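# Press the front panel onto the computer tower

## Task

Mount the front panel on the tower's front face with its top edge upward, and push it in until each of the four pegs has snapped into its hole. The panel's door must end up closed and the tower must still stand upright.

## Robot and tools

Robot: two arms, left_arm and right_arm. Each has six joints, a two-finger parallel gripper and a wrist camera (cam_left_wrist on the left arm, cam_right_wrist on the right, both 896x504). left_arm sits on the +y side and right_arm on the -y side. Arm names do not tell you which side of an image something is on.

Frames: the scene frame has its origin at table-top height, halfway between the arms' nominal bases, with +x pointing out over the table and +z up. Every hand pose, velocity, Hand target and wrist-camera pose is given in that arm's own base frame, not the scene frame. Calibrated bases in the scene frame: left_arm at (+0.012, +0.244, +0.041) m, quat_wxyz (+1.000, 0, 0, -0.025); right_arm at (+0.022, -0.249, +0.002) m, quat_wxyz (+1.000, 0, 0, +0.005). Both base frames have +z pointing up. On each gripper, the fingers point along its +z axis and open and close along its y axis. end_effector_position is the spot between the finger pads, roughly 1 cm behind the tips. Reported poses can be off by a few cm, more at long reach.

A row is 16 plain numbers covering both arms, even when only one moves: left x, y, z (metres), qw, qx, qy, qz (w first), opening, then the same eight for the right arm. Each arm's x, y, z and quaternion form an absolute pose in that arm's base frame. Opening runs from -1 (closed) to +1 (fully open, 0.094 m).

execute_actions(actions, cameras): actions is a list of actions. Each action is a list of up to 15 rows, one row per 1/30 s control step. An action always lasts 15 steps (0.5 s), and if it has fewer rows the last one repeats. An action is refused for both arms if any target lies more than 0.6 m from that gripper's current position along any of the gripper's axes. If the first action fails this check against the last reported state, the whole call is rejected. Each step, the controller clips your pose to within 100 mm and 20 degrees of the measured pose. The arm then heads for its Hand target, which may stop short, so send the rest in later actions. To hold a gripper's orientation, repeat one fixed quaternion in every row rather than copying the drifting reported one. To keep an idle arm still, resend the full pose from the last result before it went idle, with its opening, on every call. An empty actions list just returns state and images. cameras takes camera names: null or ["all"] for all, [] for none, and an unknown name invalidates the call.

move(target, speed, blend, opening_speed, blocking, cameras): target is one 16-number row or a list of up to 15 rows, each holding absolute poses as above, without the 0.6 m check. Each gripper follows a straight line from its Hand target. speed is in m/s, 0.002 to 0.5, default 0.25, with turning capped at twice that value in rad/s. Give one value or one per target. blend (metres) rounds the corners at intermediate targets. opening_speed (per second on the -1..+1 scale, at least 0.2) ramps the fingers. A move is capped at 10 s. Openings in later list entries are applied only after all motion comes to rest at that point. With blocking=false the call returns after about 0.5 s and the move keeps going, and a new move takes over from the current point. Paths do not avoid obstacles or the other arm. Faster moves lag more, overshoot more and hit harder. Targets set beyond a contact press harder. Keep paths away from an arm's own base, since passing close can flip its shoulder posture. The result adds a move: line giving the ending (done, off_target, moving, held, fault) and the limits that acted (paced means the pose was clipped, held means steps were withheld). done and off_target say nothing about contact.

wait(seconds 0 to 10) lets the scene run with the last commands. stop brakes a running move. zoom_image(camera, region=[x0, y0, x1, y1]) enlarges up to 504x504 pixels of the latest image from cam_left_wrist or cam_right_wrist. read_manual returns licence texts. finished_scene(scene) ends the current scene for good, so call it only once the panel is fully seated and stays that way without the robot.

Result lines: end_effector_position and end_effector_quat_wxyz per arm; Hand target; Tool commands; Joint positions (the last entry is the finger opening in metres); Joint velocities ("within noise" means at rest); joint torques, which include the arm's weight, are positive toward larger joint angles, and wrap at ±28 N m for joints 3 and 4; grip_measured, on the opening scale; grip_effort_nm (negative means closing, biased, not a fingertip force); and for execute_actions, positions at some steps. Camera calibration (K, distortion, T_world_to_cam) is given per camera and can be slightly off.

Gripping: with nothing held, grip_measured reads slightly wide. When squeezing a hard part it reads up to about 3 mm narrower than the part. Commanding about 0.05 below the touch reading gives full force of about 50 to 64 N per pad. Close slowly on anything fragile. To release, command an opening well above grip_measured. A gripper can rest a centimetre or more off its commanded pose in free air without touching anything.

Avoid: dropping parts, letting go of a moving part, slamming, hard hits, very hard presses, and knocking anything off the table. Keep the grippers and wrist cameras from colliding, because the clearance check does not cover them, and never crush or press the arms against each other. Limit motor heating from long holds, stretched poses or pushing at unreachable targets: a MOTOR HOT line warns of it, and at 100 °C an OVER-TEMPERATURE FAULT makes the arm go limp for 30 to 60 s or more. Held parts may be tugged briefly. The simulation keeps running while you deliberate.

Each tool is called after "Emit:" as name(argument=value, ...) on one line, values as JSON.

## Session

Emit:
execute_actions(actions=[])

Scene clock: 0.00 s.
left_arm: end_effector_position=(+0.6897, +0.0283, +0.2094) grip_measured=+1.000 grip_effort_nm=n/a end_effector_quat_wxyz=(+0.555, -0.269, +0.782, -0.094) | right_arm: end_effector_position=(+0.1218, +0.2673, +0.2503) grip_measured=+1.000 grip_effort_nm=n/a end_effector_quat_wxyz=(+0.026, +0.793, -0.607, +0.042)
Joint positions: left_arm=[0.005 1.696 1.151 0.165 -0.148 -0.557 0.094] | right_arm=[1.184 1.151 1.128 -1.62 0.068 -0.649 0.094]
Joint velocities: within noise
Joint torques (N m): no reading
Motor temperatures (°C): left_arm=[24 25 37 26 24 21 24] | right_arm=[22 31 44 22 24 23 25]
Heat: left arm: hottest elbow 37 °C; right arm: hottest elbow 44 °C.
Hand target: left_arm +0.6968, +0.0284, +0.2181; +0.563, -0.268, +0.776, -0.096 | right_arm +0.1243, +0.2733, +0.2611; +0.012, +0.793, -0.607, +0.038
Tool commands: left_gripper/opening=+1.0 right_gripper/opening=+1.0
camera_calibration:
cam_left_wrist: T_world_to_cam=[[0.315394, -0.843677, 0.434438, -0.2835], [-0.608416, -0.531107, -0.589708, 0.597816], [0.728256, -0.0783292, -0.680814, -0.26984], [0, 0, 0, 1]] pos_world=[0.649648, 0.0571851, 0.291989]
cam_right_wrist: T_world_to_cam=[[0.965656, 0.258402, 0.0271362, -0.194925], [0.208691, -0.833594, 0.511439, 0.108794], [0.154778, -0.488211, -0.858891, 0.413628], [0, 0, 0, 1]] pos_world=[0.101506, 0.342997, 0.30491]

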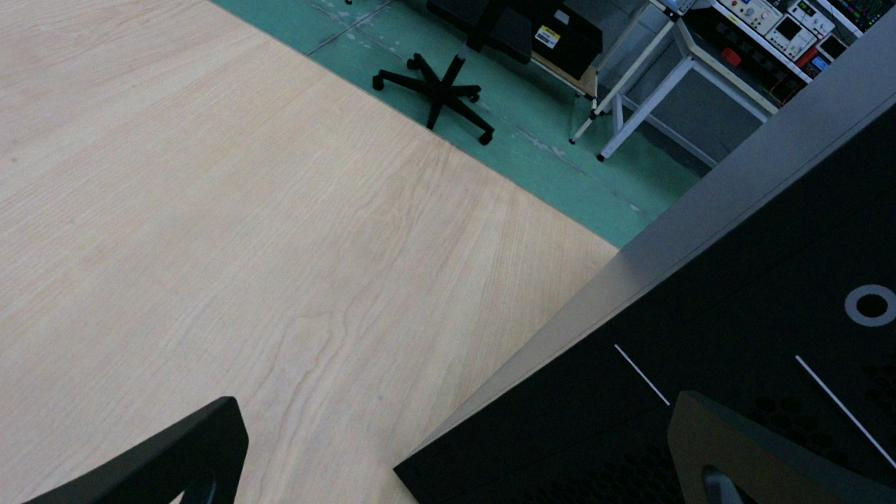

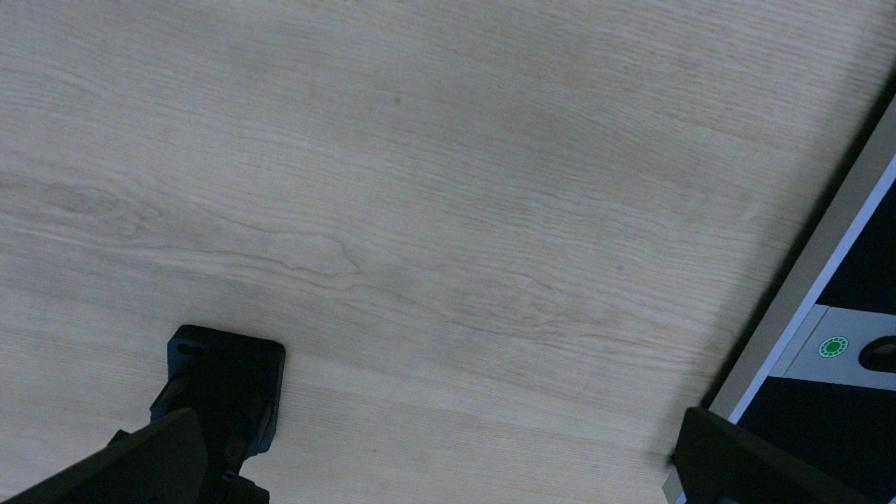

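Emit:
move(target=[[0.64, 0.03, 0.30, 0.563, -0.268, 0.776, -0.096, 1.0, 0.20, 0.20, 0.42, 0.0, 0.6428, -0.7660, 0.0, 1.0], [0.50, -0.02, 0.44, 0.30, -0.14, 0.94, -0.05, 1.0, 0.36, 0.02, 0.55, 0.30, -0.30, 0.89, 0.10, 1.0]], speed=[0.2, 0.25], blend=0.03, cameras=["cam_left_wrist", "cam_right_wrist"])

Scene clock: 99.10 s.
left_arm: end_effector_position=(+0.4924, -0.0160, +0.4257) grip_measured=+1.000 grip_effort_nm=-0.037 end_effector_quat_wxyz=(+0.292, -0.150, +0.943, -0.048) | right_arm: end_effector_position=(+0.3605, +0.0238, +0.5304) grip_measured=+1.000 grip_effort_nm=0.012 end_effector_quat_wxyz=(+0.309, -0.305, +0.896, +0.098)
Joint positions: left_arm=[-0.038 1.309 1.614 -1.276 -0.018 -0.347 0.094] | right_arm=[-0.138 1.164 1.796 -1.697 -0.443 -0.677 0.094]
Joint velocities: within noise
Joint torques (N m): left_arm=[-0.62 -7.24 12.07 1.35 0.07 0.12] | right_arm=[-2.2 -6.42 12.92 0.5 -0.41 0.09]
Motor temperatures (°C): left_arm=[24 27 44 26 24 21 24] | right_arm=[22 31 53 22 24 23 25]
Heat: left arm: hottest elbow 44 °C; right arm: hottest elbow 53 °C.
Hand target: left_arm +0.4995, -0.0200, +0.4398; +0.301, -0.140, +0.942, -0.050 | right_arm +0.3596, +0.0204, +0.5490; +0.325, -0.296, +0.893, +0.092
Off the commanded pose: left_arm 0.017 m, 2 deg | right_arm 0.020 m, 1 deg.
joint sent to its limit (right arm) — joint 4 (wrist pitch), lower limit. The joint targets are off in orientation, not in position.
move: off_target (left_arm, right_arm)
camera_calibration:
cam_left_wrist: T_world_to_cam=[[0.247113, -0.953892, 0.170369, -0.208325], [-0.952571, -0.271369, -0.137723, 0.562947], [0.177606, -0.128256, -0.975708, 0.413537], [0, 0, 0, 1]] pos_world=[0.51428, 0.00708555, 0.516515]
cam_right_wrist: T_world_to_cam=[[0.594144, -0.804069, 0.0216157, -0.207961], [-0.781685, -0.583522, -0.22016, 0.451861], [0.189637, 0.11391, -0.975224, 0.533163], [0, 0, 0, 1]] pos_world=[0.375664, 0.0357233, 0.62393]

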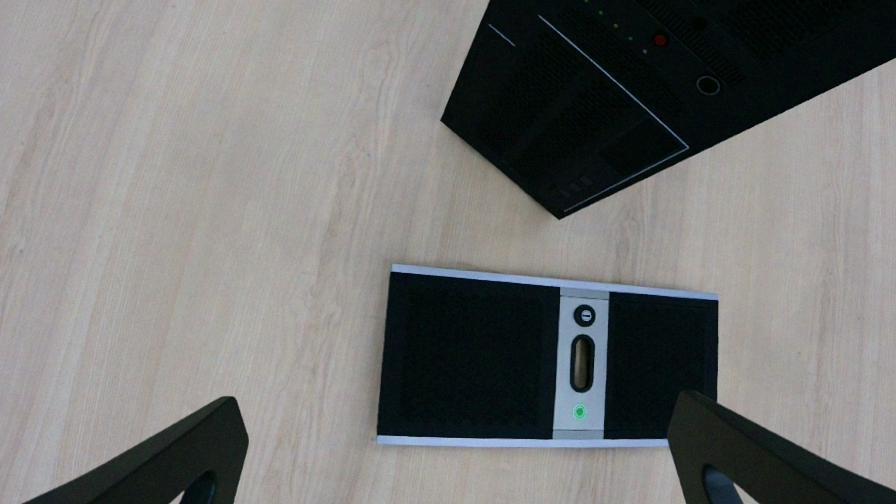

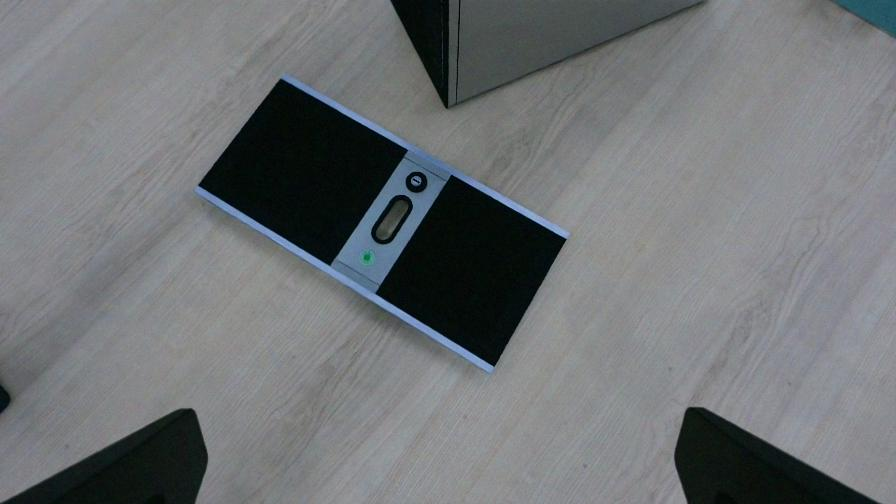

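Emit:
zoom_image(camera="cam_left_wrist", region=[540, 255, 740, 455])

Emit:
zoom_image(camera="cam_left_wrist", region=[365, 255, 565, 455])

Emit:
zoom_image(camera="cam_right_wrist", region=[180, 60, 590, 380])

Emit:
zoom_image(camera="cam_left_wrist", region=[430, 0, 896, 230])

Scaled by 2.520 from the camera's 896x504 image, which has a finer 1280x720 frame.

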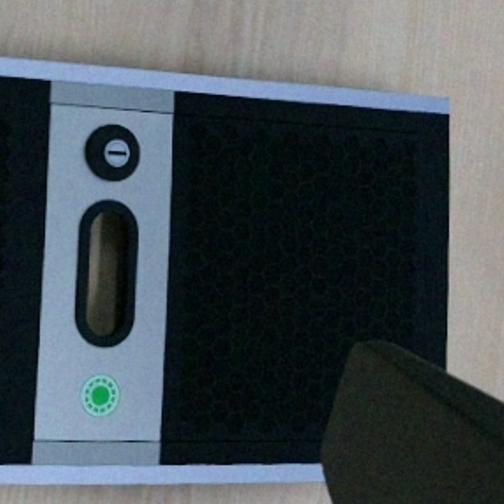

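Scaled by 2.520 from the camera's 896x504 image, which has a finer 1280x720 frame.

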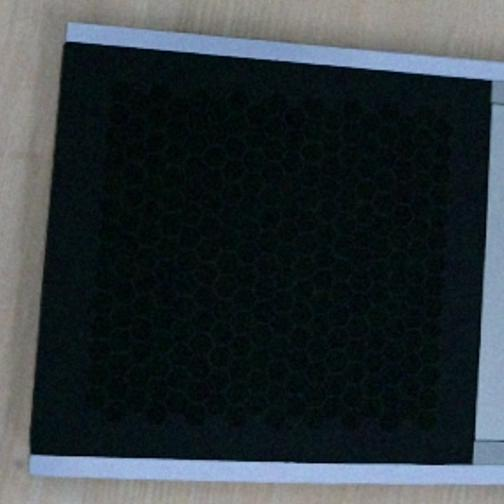

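Scaled by 1.229 from the camera's 896x504 image, which has a finer 1280x720 frame.

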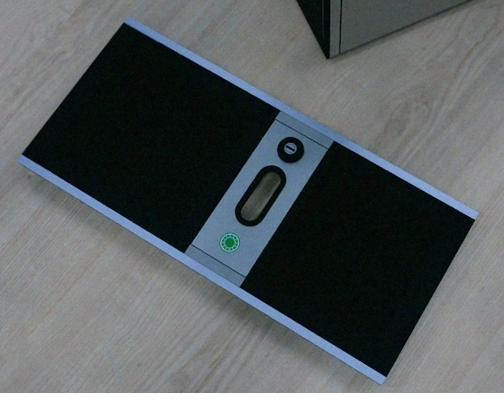

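Scaled by 1.082 from the camera's 896x504 image, which has a finer 1280x720 frame.

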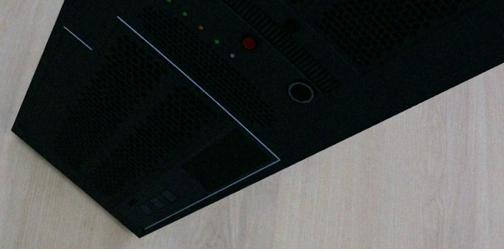

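Emit:
move(target=[0.527, -0.248, 0.20, 0.0, -0.0889, 0.9960, 0.0, -1.0, 0.3596, 0.0204, 0.5490, 0.325, -0.296, 0.893, 0.092, 1.0], speed=0.22, cameras=["cam_left_wrist", "cam_right_wrist"])

Scene clock: 184.47 s.
left_arm: end_effector_position=(+0.5169, -0.2432, +0.1917) grip_measured=-0.989 grip_effort_nm=-0.642 end_effector_quat_wxyz=(-0.008, -0.083, +0.997, +0.005) | right_arm: end_effector_position=(+0.3605, +0.0238, +0.5304) grip_measured=+1.000 grip_effort_nm=0.007 end_effector_quat_wxyz=(+0.309, -0.304, +0.896, +0.099)
Joint positions: left_arm=[-0.439 1.862 1.767 -1.495 -0.001 -0.605 0.001] | right_arm=[-0.138 1.164 1.796 -1.697 -0.443 -0.677 0.094]
Joint velocities: within noise
Joint torques (N m): left_arm=[-0.03 -15.03 11.21 0.32 0.04 -0.07] | right_arm=[-2.9 -6.59 12.48 0.49 -0.38 0.1]
Motor temperatures (°C): left_arm=[24 26 44 26 24 21 24] | right_arm=[22 31 54 22 24 23 24]
Heat: left arm: hottest elbow 44 °C; right arm: hottest elbow 54 °C.
Hand target: left_arm +0.5266, -0.2478, +0.2000; +0.000, -0.089, +0.996, +0.000 | right_arm +0.3591, +0.0206, +0.5485; +0.325, -0.296, +0.893, +0.092
Off the commanded pose: left_arm 0.014 m, 1 deg | right_arm 0.019 m, 2 deg.
move: off_target (left_arm, right_arm)
camera_calibration:
cam_left_wrist: T_world_to_cam=[[0.153304, -0.988077, -0.0141881, -0.315706], [-0.887864, -0.144031, 0.436982, 0.379756], [-0.433816, -0.0543942, -0.899358, 0.471058], [0, 0, 0, 1]] pos_world=[0.589923, -0.231623, 0.253224]
cam_right_wrist: T_world_to_cam=[[0.594052, -0.804149, 0.0211435, -0.207624], [-0.781773, -0.583317, -0.22039, 0.452047], [0.18956, 0.114394, -0.975183, 0.533175], [0, 0, 0, 1]] pos_world=[0.375669, 0.0357336, 0.623959]

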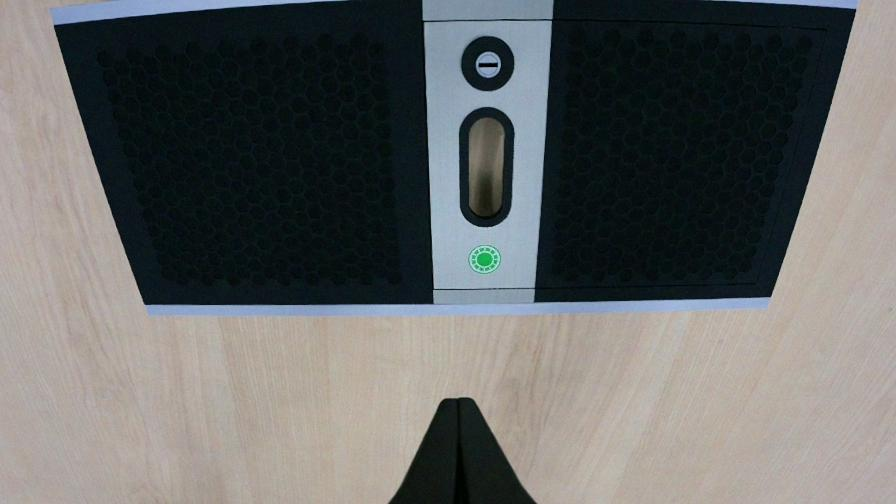

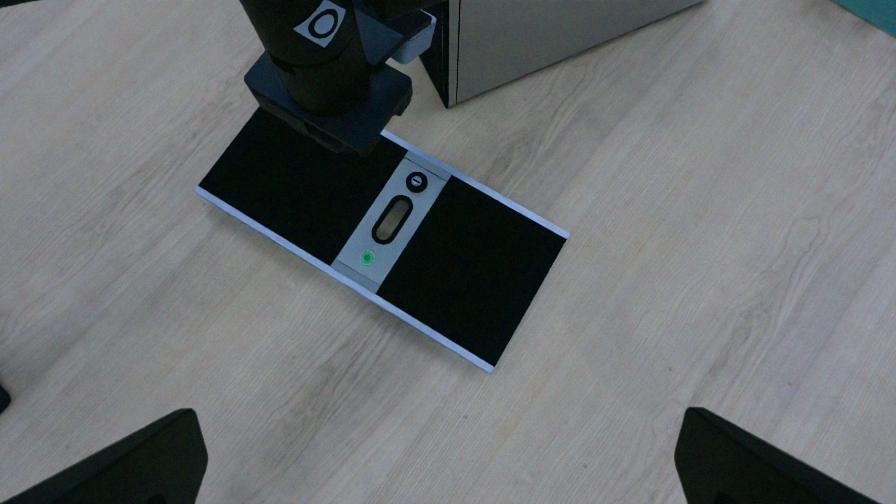

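Emit:
move(target=[0.532, -0.264, 0.07, 0.0, -0.0976, 0.9952, 0.0, -1.0, 0.3596, 0.0204, 0.5490, 0.325, -0.296, 0.893, 0.092, 1.0], speed=0.15, cameras=["cam_left_wrist", "cam_right_wrist"])

Scene clock: 233.93 s.
left_arm: end_effector_position=(+0.5311, -0.2588, +0.0800) grip_measured=-0.989 grip_effort_nm=-0.657 end_effector_quat_wxyz=(+0.003, -0.095, +0.995, -0.001) | right_arm: end_effector_position=(+0.3605, +0.0238, +0.5304) grip_measured=+1.000 grip_effort_nm=0.002 end_effector_quat_wxyz=(+0.309, -0.304, +0.896, +0.099)
Joint positions: left_arm=[-0.453 1.964 1.621 -1.222 -0.001 -0.643 0.001] | right_arm=[-0.138 1.164 1.796 -1.697 -0.443 -0.677 0.094]
Joint velocities: within noise
Joint torques (N m): left_arm=[-0.67 -15.44 7.99 1.06 0.01 -0.07] | right_arm=[-1.96 -6.77 12.46 0.61 -0.36 0.07]
Motor temperatures (°C): left_arm=[24 27 47 26 24 21 25] | right_arm=[22 31 54 22 24 23 24]
Heat: left arm: hottest elbow 47 °C; right arm: hottest elbow 54 °C.
Hand target: left_arm +0.5317, -0.2638, +0.0700; +0.000, -0.098, +0.995, +0.000 | right_arm +0.3591, +0.0206, +0.5485; +0.325, -0.296, +0.893, +0.092
Off the commanded pose: left_arm 0.011 m, 0 deg | right_arm 0.019 m, 2 deg.
move: off_target (left_arm, right_arm)
camera_calibration:
cam_left_wrist: T_world_to_cam=[[0.177544, -0.984113, 0.000109319, -0.347902], [-0.893916, -0.161225, 0.418235, 0.439156], [-0.411573, -0.0743526, -0.908339, 0.359686], [0, 0, 0, 1]] pos_world=[0.602373, -0.244829, 0.143084]
cam_right_wrist: T_world_to_cam=[[0.594052, -0.804149, 0.0211435, -0.207624], [-0.781773, -0.583317, -0.22039, 0.452047], [0.18956, 0.114394, -0.975183, 0.533175], [0, 0, 0, 1]] pos_world=[0.375669, 0.0357336, 0.623959]

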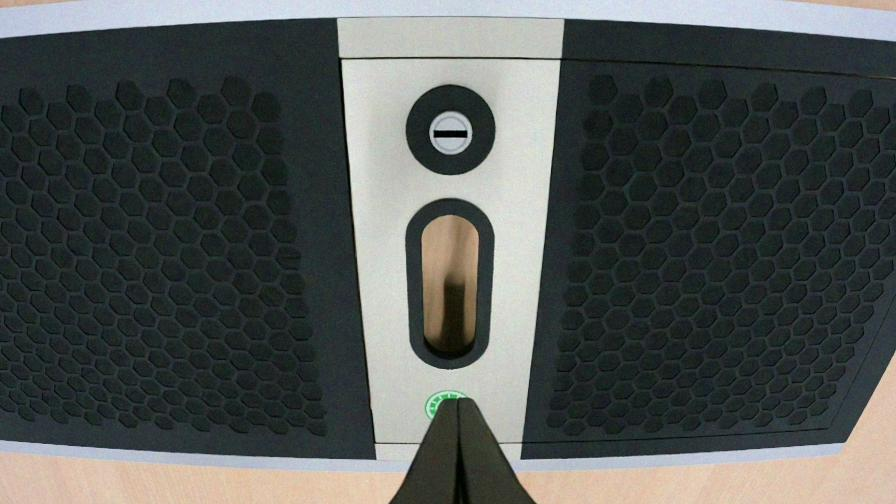

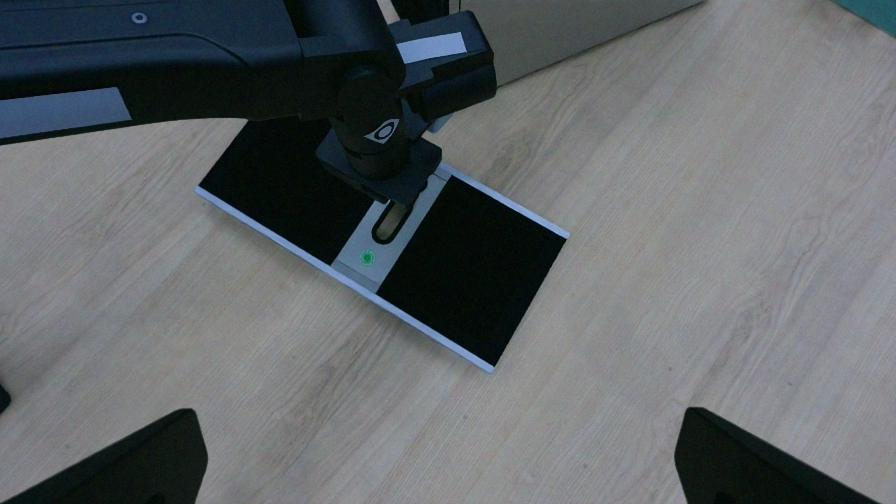

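Emit:
move(target=[0.5225, -0.2635, 0.025, 0.0, -0.0976, 0.9952, 0.0, -1.0, 0.3596, 0.0204, 0.5490, 0.325, -0.296, 0.893, 0.092, 1.0], speed=0.1, cameras=["cam_left_wrist", "cam_right_wrist"])

Scene clock: 253.37 s.
left_arm: end_effector_position=(+0.5235, -0.2588, +0.0369) grip_measured=-0.989 grip_effort_nm=-0.647 end_effector_quat_wxyz=(+0.005, -0.095, +0.995, -0.002) | right_arm: end_effector_position=(+0.3605, +0.0238, +0.5304) grip_measured=+1.000 grip_effort_nm=0.007 end_effector_quat_wxyz=(+0.309, -0.304, +0.896, +0.099)
Joint positions: left_arm=[-0.459 1.989 1.538 -1.11 -0.001 -0.65 0.001] | right_arm=[-0.138 1.164 1.796 -1.697 -0.443 -0.677 0.094]
Joint velocities: within noise
Joint torques (N m): left_arm=[-0.56 -15.33 7.56 1.01 -0.01 -0.08] | right_arm=[-1.85 -6.65 12.56 0.54 -0.4 0.08]
Motor temperatures (°C): left_arm=[24 28 45 26 24 21 25] | right_arm=[22 31 54 22 24 23 24]
Heat: left arm: hottest elbow 45 °C; right arm: hottest elbow 54 °C.
Hand target: left_arm +0.5223, -0.2633, +0.0250; +0.000, -0.098, +0.995, +0.000 | right_arm +0.3591, +0.0206, +0.5485; +0.325, -0.296, +0.893, +0.092
Off the commanded pose: left_arm 0.013 m, 1 deg | right_arm 0.019 m, 2 deg.
move: off_target (left_arm, right_arm)
camera_calibration:
cam_left_wrist: T_world_to_cam=[[0.178663, -0.983906, 0.00287654, -0.347222], [-0.895437, -0.161386, 0.414906, 0.451302], [-0.407764, -0.0767043, -0.90986, 0.314848], [0, 0, 0, 1]] pos_world=[0.594533, -0.244649, 0.100219]
cam_right_wrist: T_world_to_cam=[[0.594052, -0.804149, 0.0211435, -0.207624], [-0.781773, -0.583317, -0.22039, 0.452047], [0.18956, 0.114394, -0.975183, 0.533175], [0, 0, 0, 1]] pos_world=[0.375669, 0.0357336, 0.623959]

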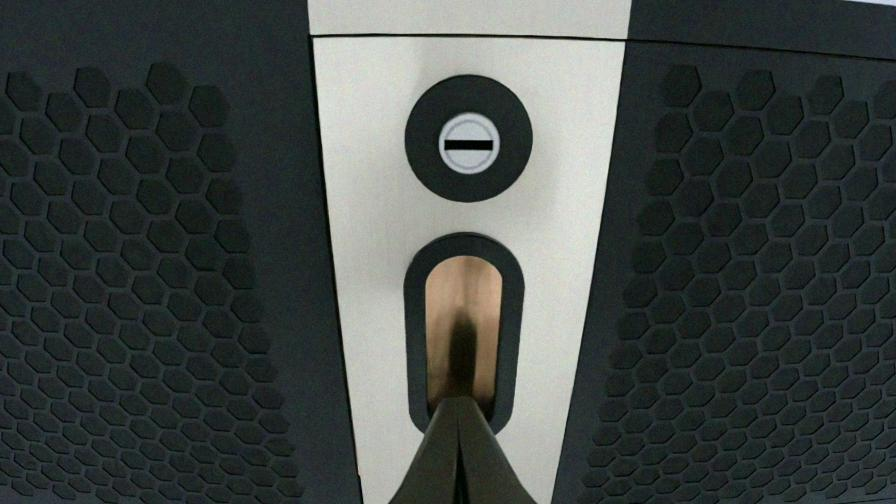

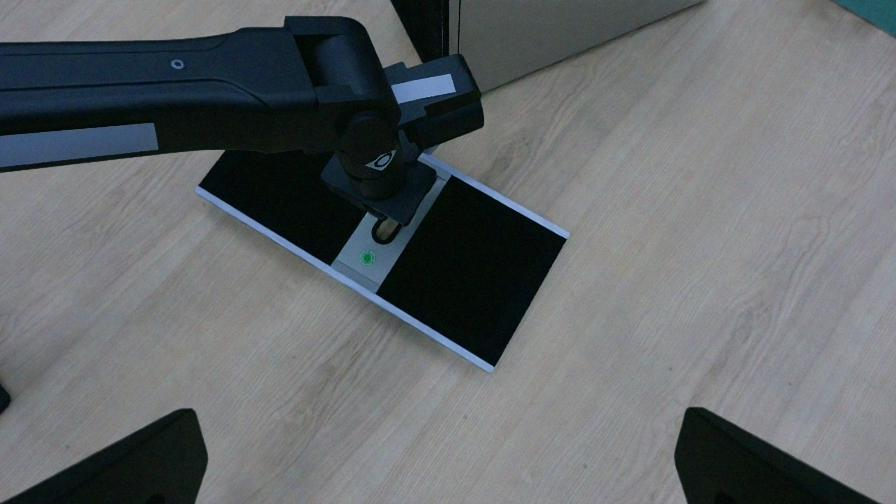

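Emit:
move(target=[0.5180, -0.2668, -0.005, 0.0, -0.0976, 0.9952, 0.0, -1.0, 0.3596, 0.0204, 0.5490, 0.325, -0.296, 0.893, 0.092, 1.0], speed=0.06, cameras=["cam_left_wrist"])

Scene clock: 282.90 s.
left_arm: end_effector_position=(+0.5198, -0.2627, +0.0080) grip_measured=-0.989 grip_effort_nm=-0.642 end_effector_quat_wxyz=(+0.006, -0.095, +0.995, -0.003) | right_arm: end_effector_position=(+0.3605, +0.0238, +0.5304) grip_measured=+1.000 grip_effort_nm=0.007 end_effector_quat_wxyz=(+0.309, -0.304, +0.896, +0.099)
Joint positions: left_arm=[-0.468 2.019 1.503 -1.042 -0.001 -0.658 0.001] | right_arm=[-0.138 1.164 1.796 -1.697 -0.443 -0.677 0.094]
Joint velocities: within noise
Joint torques (N m): left_arm=[-0.5 -15.03 7.2 1.05 0 -0.08] | right_arm=[-1.55 -6.59 12.56 0.58 -0.41 0.06]
Motor temperatures (°C): left_arm=[24 28 44 26 24 21 25] | right_arm=[22 31 54 22 24 23 24]
Heat: left arm: hottest elbow 44 °C; right arm: hottest elbow 54 °C.
Hand target: left_arm +0.5177, -0.2666, -0.0048; +0.000, -0.098, +0.995, +0.000 | right_arm +0.3591, +0.0206, +0.5485; +0.325, -0.296, +0.893, +0.092
Off the commanded pose: left_arm 0.014 m, 1 deg | right_arm 0.019 m, 2 deg.
move: off_target (left_arm, right_arm)
camera_calibration:
cam_left_wrist: T_world_to_cam=[[0.178282, -0.983971, 0.00410435, -0.350129], [-0.896192, -0.160652, 0.413558, 0.459975], [-0.40627, -0.0774081, -0.910469, 0.285782], [0, 0, 0, 1]] pos_world=[0.590753, -0.248499, 0.0714064]
Images, in order (width x height): cam_left_wrist 896x504.

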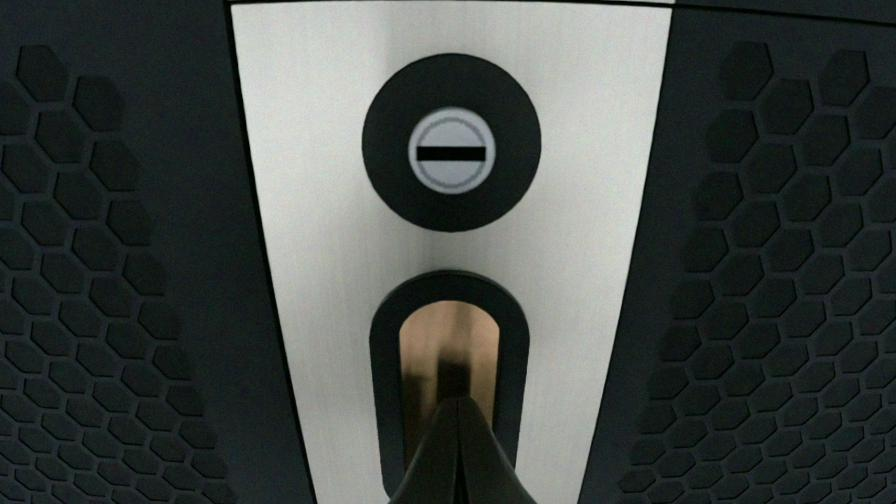

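Emit:
move(target=[0.5165, -0.2640, -0.015, 0.0, -0.0976, 0.9952, 0.0, -1.0, 0.3596, 0.0204, 0.5490, 0.325, -0.296, 0.893, 0.092, 1.0], speed=0.05, cameras=["cam_left_wrist"])

Scene clock: 296.10 s.
left_arm: end_effector_position=(+0.5190, -0.2623, +0.0008) grip_measured=-0.989 grip_effort_nm=-0.647 end_effector_quat_wxyz=(+0.008, -0.095, +0.995, -0.004) | right_arm: end_effector_position=(+0.3605, +0.0238, +0.5304) grip_measured=+1.000 grip_effort_nm=0.012 end_effector_quat_wxyz=(+0.309, -0.304, +0.896, +0.099)
Joint positions: left_arm=[-0.468 2.023 1.488 -1.018 -0.001 -0.659 0.001] | right_arm=[-0.138 1.164 1.796 -1.697 -0.443 -0.677 0.094]
Joint velocities: within noise
Joint torques (N m): left_arm=[-0.21 -15.09 6.94 1.11 0.01 -0.04] | right_arm=[-2.02 -7.12 12.46 0.61 -0.38 0.08]
Motor temperatures (°C): left_arm=[24 29 43 26 24 21 25] | right_arm=[22 31 54 22 24 23 24]
Heat: left arm: hottest elbow 43 °C; right arm: hottest elbow 54 °C.
Hand target: left_arm +0.5161, -0.2638, -0.0148; +0.000, -0.098, +0.995, +0.000 | right_arm +0.3591, +0.0206, +0.5485; +0.325, -0.296, +0.893, +0.092
Off the commanded pose: left_arm 0.016 m, 1 deg | right_arm 0.019 m, 2 deg.
move: off_target (left_arm, right_arm)
camera_calibration:
cam_left_wrist: T_world_to_cam=[[0.178627, -0.983888, 0.0075588, -0.349692], [-0.898232, -0.159931, 0.409391, 0.463531], [-0.401586, -0.079918, -0.912328, 0.275803], [0, 0, 0, 1]] pos_world=[0.589582, -0.247883, 0.0645]
Images, in order (width x height): cam_left_wrist 896x504.

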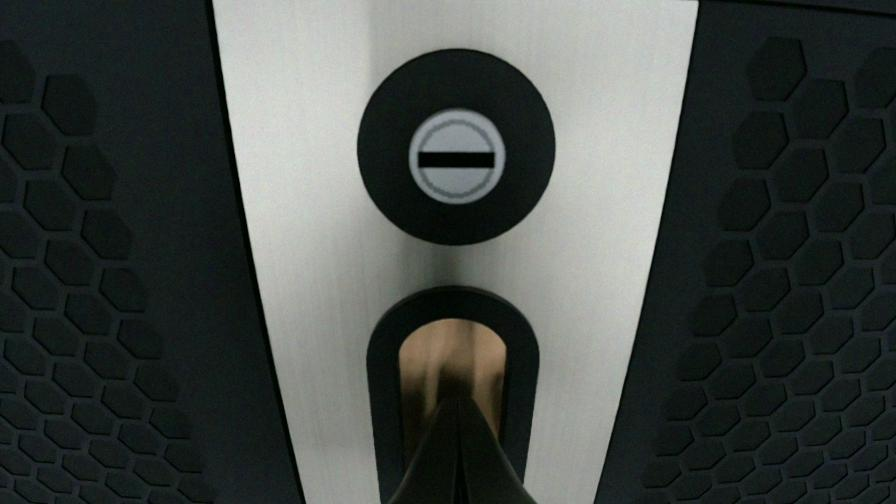

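Emit:
move(target=[0.5160, -0.2625, -0.025, 0.0, -0.0976, 0.9952, 0.0, -1.0, 0.3596, 0.0204, 0.5490, 0.325, -0.296, 0.893, 0.092, 1.0], speed=0.05, cameras=["cam_left_wrist", "cam_right_wrist"])

Scene clock: 325.60 s.
left_arm: end_effector_position=(+0.5179, -0.2618, -0.0100) grip_measured=-0.989 grip_effort_nm=-0.647 end_effector_quat_wxyz=(+0.008, -0.095, +0.995, -0.004) | right_arm: end_effector_position=(+0.3605, +0.0238, +0.5304) grip_measured=+1.000 grip_effort_nm=0.007 end_effector_quat_wxyz=(+0.309, -0.304, +0.896, +0.099)
Joint positions: left_arm=[-0.468 2.036 1.477 -0.995 -0.001 -0.659 0.001] | right_arm=[-0.138 1.164 1.796 -1.697 -0.443 -0.677 0.094]
Joint velocities: within noise
Joint torques (N m): left_arm=[-0.21 -15.27 6.94 0.99 0.02 -0.04] | right_arm=[-2.61 -6.59 12.44 0.49 -0.36 0.1]
Motor temperatures (°C): left_arm=[24 29 42 26 24 21 25] | right_arm=[22 31 54 22 24 23 24]
Heat: left arm: hottest elbow 42 °C; right arm: hottest elbow 54 °C.
Hand target: left_arm +0.5156, -0.2623, -0.0248; +0.000, -0.098, +0.995, +0.000 | right_arm +0.3591, +0.0206, +0.5485; +0.325, -0.296, +0.893, +0.092
Off the commanded pose: left_arm 0.015 m, 1 deg | right_arm 0.019 m, 2 deg.
move: off_target (left_arm, right_arm)
camera_calibration:
cam_left_wrist: T_world_to_cam=[[0.178635, -0.983892, 0.00686875, -0.348922], [-0.897813, -0.160142, 0.410226, 0.46681], [-0.402518, -0.0794475, -0.911958, 0.266254], [0, 0, 0, 1]] pos_world=[0.58861, -0.247392, 0.0537119]
cam_right_wrist: T_world_to_cam=[[0.594052, -0.804149, 0.0211435, -0.207624], [-0.781773, -0.583317, -0.22039, 0.452047], [0.18956, 0.114394, -0.975183, 0.533175], [0, 0, 0, 1]] pos_world=[0.375669, 0.0357336, 0.623959]

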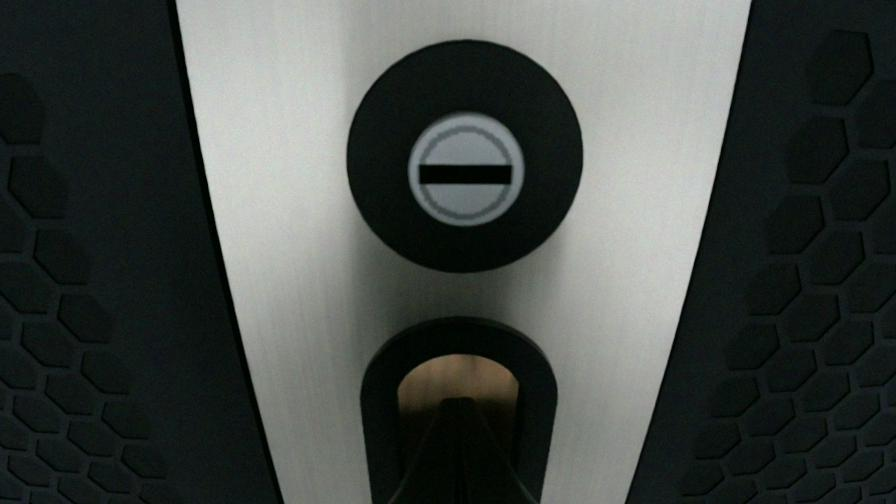

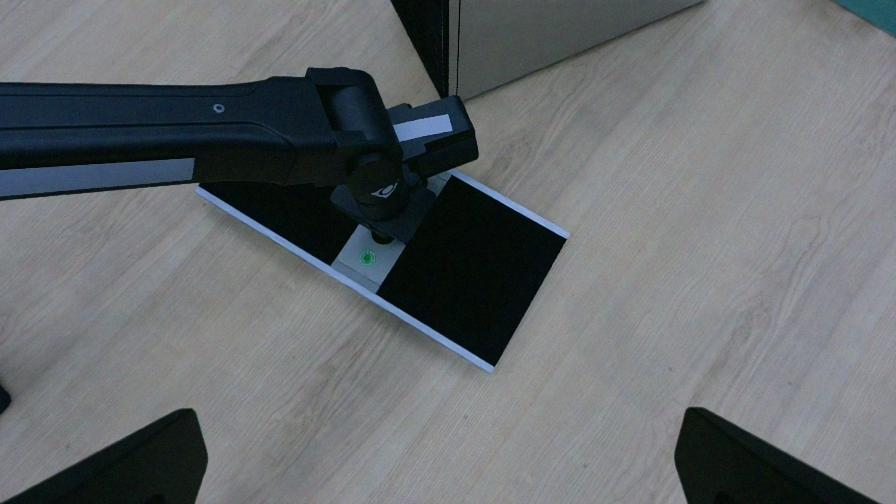

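Emit:
move(target=[[0.5160, -0.2625, -0.025, 0.0, -0.0976, 0.9952, 0.0, -0.86, 0.3596, 0.0204, 0.5490, 0.325, -0.296, 0.893, 0.092, 1.0]], opening_speed=0.2, cameras=[])

Emit:
move(target=[[0.5160, -0.2625, -0.025, 0.0, -0.0976, 0.9952, 0.0, -0.80, 0.3596, 0.0204, 0.5490, 0.325, -0.296, 0.893, 0.092, 1.0]], opening_speed=0.2, cameras=["cam_left_wrist"])

Scene clock: 334.83 s.
left_arm: end_effector_position=(+0.5180, -0.2618, -0.0100) grip_measured=-0.863 grip_effort_nm=0.051 end_effector_quat_wxyz=(+0.008, -0.095, +0.995, -0.004) | right_arm: end_effector_position=(+0.3605, +0.0238, +0.5304) grip_measured=+1.000 grip_effort_nm=0.002 end_effector_quat_wxyz=(+0.309, -0.304, +0.896, +0.099)
Joint positions: left_arm=[-0.468 2.036 1.477 -0.994 -0.001 -0.659 0.006] | right_arm=[-0.138 1.164 1.796 -1.697 -0.443 -0.677 0.094]
Joint velocities: within noise
Joint torques (N m): left_arm=[0.21 -15.15 6.93 1.07 -0.01 -0.01] | right_arm=[-2.26 -6.53 12.55 0.57 -0.38 0.11]
Motor temperatures (°C): left_arm=[24 28 42 26 24 21 25] | right_arm=[22 31 54 22 24 23 24]
Heat: left arm: hottest elbow 42 °C; right arm: hottest elbow 54 °C.
Hand target: left_arm +0.5156, -0.2623, -0.0248; +0.000, -0.098, +0.995, +0.000 | right_arm +0.3591, +0.0206, +0.5485; +0.325, -0.296, +0.893, +0.092
Off the commanded pose: left_arm 0.015 m, 1 deg | right_arm 0.019 m, 2 deg.
move: off_target (left_arm, right_arm)
No camera images: "cameras" was empty.

Scene clock: 335.53 s.
left_arm: end_effector_position=(+0.5180, -0.2619, -0.0100) grip_measured=-0.813 grip_effort_nm=0.642 end_effector_quat_wxyz=(+0.008, -0.095, +0.995, -0.004) | right_arm: end_effector_position=(+0.3605, +0.0238, +0.5304) grip_measured=+1.000 grip_effort_nm=0.002 end_effector_quat_wxyz=(+0.309, -0.304, +0.896, +0.099)
Joint positions: left_arm=[-0.468 2.036 1.477 -0.994 -0.001 -0.659 0.009] | right_arm=[-0.138 1.164 1.796 -1.697 -0.443 -0.677 0.094]
Joint velocities: within noise
Joint torques (N m): left_arm=[-0.44 -15.03 6.79 1.05 -0.02 -0.03] | right_arm=[-2.2 -6.71 12.45 0.61 -0.4 0.09]
Motor temperatures (°C): left_arm=[24 28 42 26 24 21 25] | right_arm=[22 31 54 22 24 23 24]
Heat: left arm: hottest elbow 42 °C; right arm: hottest elbow 54 °C.
Hand target: left_arm +0.5156, -0.2623, -0.0248; +0.000, -0.098, +0.995, +0.000 | right_arm +0.3591, +0.0206, +0.5485; +0.325, -0.296, +0.893, +0.092
Off the commanded pose: left_arm 0.015 m, 1 deg | right_arm 0.019 m, 2 deg.
move: off_target (left_arm, right_arm)
camera_calibration:
cam_left_wrist: T_world_to_cam=[[0.178627, -0.983889, 0.00740304, -0.349021], [-0.897884, -0.159926, 0.410157, 0.466934], [-0.402365, -0.0799121, -0.911985, 0.266068], [0, 0, 0, 1]] pos_world=[0.588653, -0.247461, 0.0537179]
Images, in order (width x height): cam_left_wrist 896x504.

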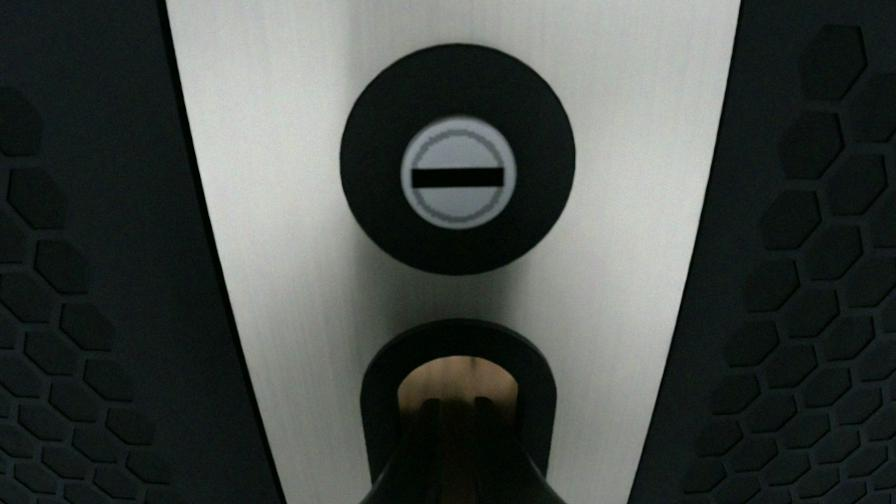

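Emit:
move(target=[[0.5160, -0.2625, -0.025, 0.0, -0.0976, 0.9952, 0.0, -0.70, 0.3596, 0.0204, 0.5490, 0.325, -0.296, 0.893, 0.092, 1.0]], opening_speed=0.2, cameras=["cam_left_wrist"])

Scene clock: 343.60 s.
left_arm: end_effector_position=(+0.5180, -0.2619, -0.0100) grip_measured=-0.797 grip_effort_nm=1.228 end_effector_quat_wxyz=(+0.008, -0.095, +0.995, -0.004) | right_arm: end_effector_position=(+0.3605, +0.0238, +0.5304) grip_measured=+1.000 grip_effort_nm=0.002 end_effector_quat_wxyz=(+0.309, -0.304, +0.896, +0.099)
Joint positions: left_arm=[-0.468 2.036 1.477 -0.994 -0.001 -0.659 0.01] | right_arm=[-0.138 1.164 1.796 -1.697 -0.443 -0.677 0.094]
Joint velocities: within noise
Joint torques (N m): left_arm=[-0.03 -14.97 6.95 1.06 -0.01 -0.02] | right_arm=[-1.96 -6.3 12.6 0.59 -0.42 0.11]
Motor temperatures (°C): left_arm=[24 28 41 26 24 21 25] | right_arm=[22 31 54 22 24 23 24]
Heat: left arm: hottest elbow 41 °C; right arm: hottest elbow 54 °C.
Hand target: left_arm +0.5156, -0.2623, -0.0248; +0.000, -0.098, +0.995, +0.000 | right_arm +0.3591, +0.0206, +0.5485; +0.325, -0.296, +0.893, +0.092
Off the commanded pose: left_arm 0.015 m, 1 deg | right_arm 0.019 m, 2 deg.
move: off_target (left_arm, right_arm)
camera_calibration:
cam_left_wrist: T_world_to_cam=[[0.178627, -0.983889, 0.00740304, -0.349021], [-0.897884, -0.159926, 0.410157, 0.466934], [-0.402365, -0.0799121, -0.911985, 0.266068], [0, 0, 0, 1]] pos_world=[0.588653, -0.247461, 0.0537179]
Images, in order (width x height): cam_left_wrist 896x504.

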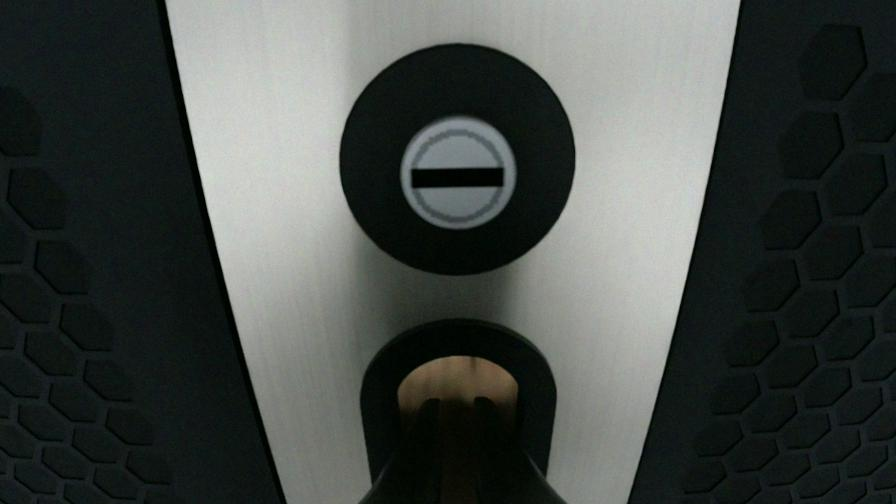

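Emit:
move(target=[[0.5160, -0.2625, 0.03, 0.0, -0.0976, 0.9952, 0.0, -0.70, 0.35, -0.06, 0.5490, 0.325, -0.296, 0.893, 0.092, 1.0], [0.5160, -0.2625, 0.08, 0.0, -0.0976, 0.9952, 0.0, -0.70, 0.33, -0.15, 0.5490, 0.325, -0.296, 0.893, 0.092, 1.0]], speed=0.08, blend=0.01, cameras=["cam_left_wrist", "cam_right_wrist"])

Scene clock: 364.77 s.
left_arm: end_effector_position=(+0.4963, -0.2515, +0.0454) grip_measured=-0.796 grip_effort_nm=1.223 end_effector_quat_wxyz=(-0.031, -0.095, +0.995, +0.019) | right_arm: end_effector_position=(+0.3309, -0.1455, +0.5477) grip_measured=+1.000 grip_effort_nm=-0.002 end_effector_quat_wxyz=(+0.398, -0.253, +0.882, +0.014)
Joint positions: left_arm=[-0.468 1.963 1.519 -1.2 0.002 -0.659 0.01] | right_arm=[-0.715 1.168 1.796 -1.697 -0.677 -1.095 0.094]
Joint velocities: within noise
Joint torques (N m): left_arm=[-0.21 -18.84 11.22 0.1 -0.13 -0.02] | right_arm=[-2.02 -5.89 9.07 0.36 -0.5 -0.21]
Motor temperatures (°C): left_arm=[24 28 41 26 24 21 27] | right_arm=[22 31 54 22 24 23 24]
Heat: left arm: hottest elbow 41 °C; right arm: hottest elbow 54 °C.
Hand target: left_arm +0.5144, -0.2617, +0.0803; +0.000, -0.098, +0.995, +0.000 | right_arm +0.3305, -0.1496, +0.5485; +0.397, -0.255, +0.882, +0.012
Off the commanded pose: left_arm 0.041 m, 4 deg | right_arm 0.005 m, 13 deg.
joint sent to its limit (right arm) — joint 4 (wrist pitch), lower limit. The joint targets are off in orientation, not in position.
move: off_target (left_arm, right_arm)
camera_calibration:
cam_left_wrist: T_world_to_cam=[[0.177162, -0.983155, -0.0449419, -0.332017], [-0.861564, -0.177001, 0.475793, 0.401169], [-0.475733, -0.0455719, -0.878408, 0.352148], [0, 0, 0, 1]] pos_world=[0.571982, -0.239369, 0.103535]
cam_right_wrist: T_world_to_cam=[[0.443217, -0.877409, 0.18361, -0.376273], [-0.802706, -0.479646, -0.354405, 0.42937], [0.399026, 0.00969322, -0.916889, 0.458533], [0, 0, 0, 1]] pos_world=[0.328462, -0.128645, 0.641682]

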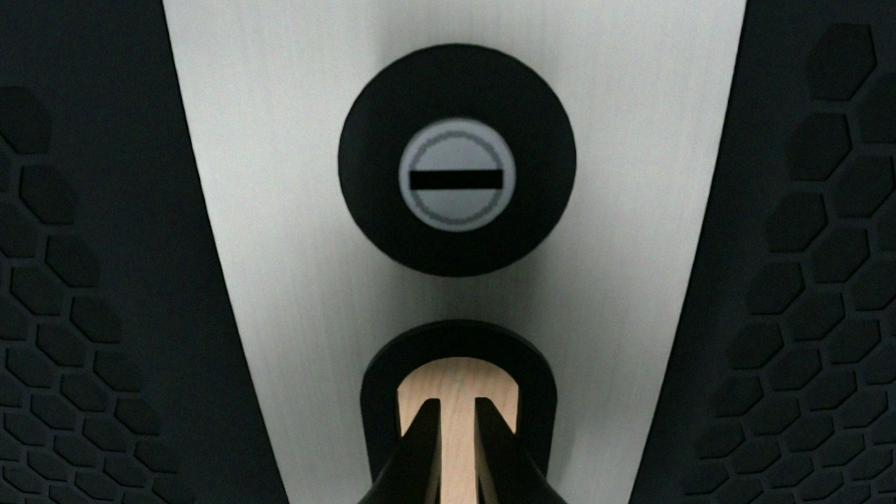

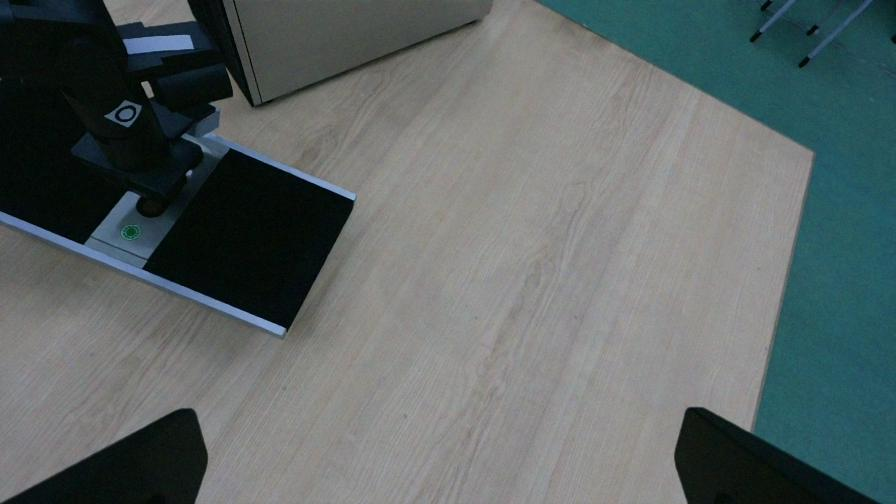

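Emit:
move(target=[[0.49, -0.235, 0.18, 0.0, -0.0976, 0.9952, 0.0, -0.70, 0.3305, -0.1496, 0.5485, 0.397, -0.255, 0.882, 0.012, 1.0], [0.46, -0.17, 0.32, 0.3823, -0.0403, 0.9230, 0.0167, -0.70, 0.3305, -0.1496, 0.5485, 0.397, -0.255, 0.882, 0.012, 1.0], [0.44, -0.09, 0.43, 0.7518, 0.0572, 0.6536, -0.0658, -0.70, 0.3305, -0.1496, 0.5485, 0.397, -0.255, 0.882, 0.012, 1.0]], speed=0.15, blend=0.02, cameras=["cam_left_wrist", "cam_right_wrist"])

Scene clock: 406.93 s.
left_arm: end_effector_position=(+0.4444, -0.0940, +0.4000) grip_measured=-0.796 grip_effort_nm=1.219 end_effector_quat_wxyz=(+0.725, +0.057, +0.682, -0.070) | right_arm: end_effector_position=(+0.3309, -0.1455, +0.5477) grip_measured=+1.000 grip_effort_nm=0.002 end_effector_quat_wxyz=(+0.398, -0.254, +0.882, +0.014)
Joint positions: left_arm=[-0.225 0.889 0.671 0.28 -0.045 -0.011 0.01] | right_arm=[-0.715 1.168 1.796 -1.697 -0.677 -1.096 0.094]
Joint velocities: within noise
Joint torques (N m): left_arm=[0.73 -4.89 10.62 3.47 0.05 0.18] | right_arm=[-1.55 -6.42 9.26 0.42 -0.48 -0.15]
Motor temperatures (°C): left_arm=[24 30 42 26 24 21 28] | right_arm=[22 30 51 22 24 23 24]
Heat: left arm: hottest elbow 42 °C; right arm: hottest elbow 51 °C.
Hand target: left_arm +0.4392, -0.0900, +0.4295; +0.752, +0.057, +0.654, -0.066 | right_arm +0.3305, -0.1496, +0.5485; +0.397, -0.255, +0.882, +0.012
Off the commanded pose: left_arm 0.031 m, 5 deg | right_arm 0.004 m, 0 deg.
move: off_target (left_arm)
camera_calibration:
cam_left_wrist: T_world_to_cam=[[-0.176225, -0.984346, 0.00284625, -0.0142748], [-0.361095, 0.0619555, -0.930469, 0.578092], [0.915727, -0.165, -0.36636, -0.188305], [0, 0, 0, 1]] pos_world=[0.378666, -0.0809376, 0.46895]
cam_right_wrist: T_world_to_cam=[[0.443642, -0.87708, 0.184151, -0.376663], [-0.802395, -0.480252, -0.35429, 0.429116], [0.399179, 0.00941575, -0.916824, 0.458407], [0, 0, 0, 1]] pos_world=[0.328437, -0.128596, 0.641673]

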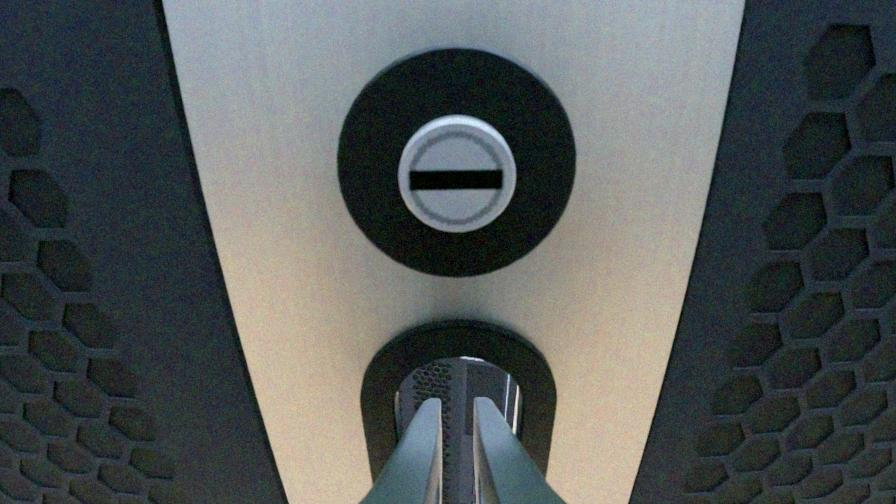

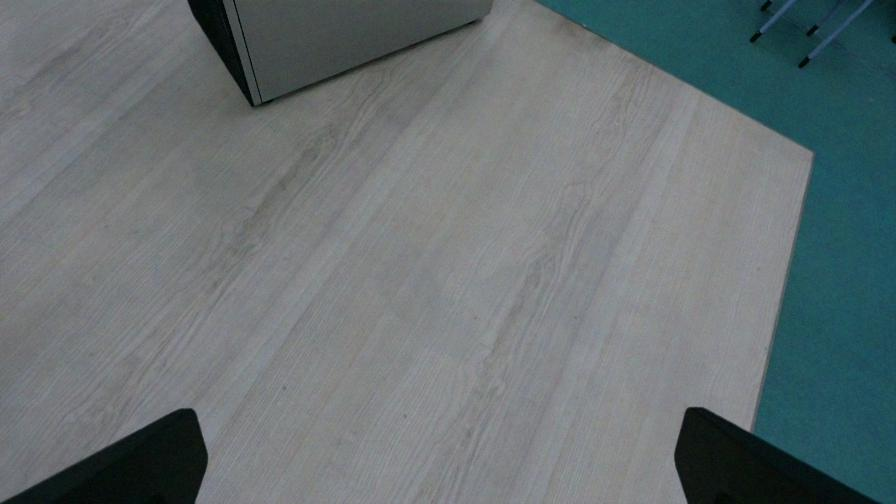

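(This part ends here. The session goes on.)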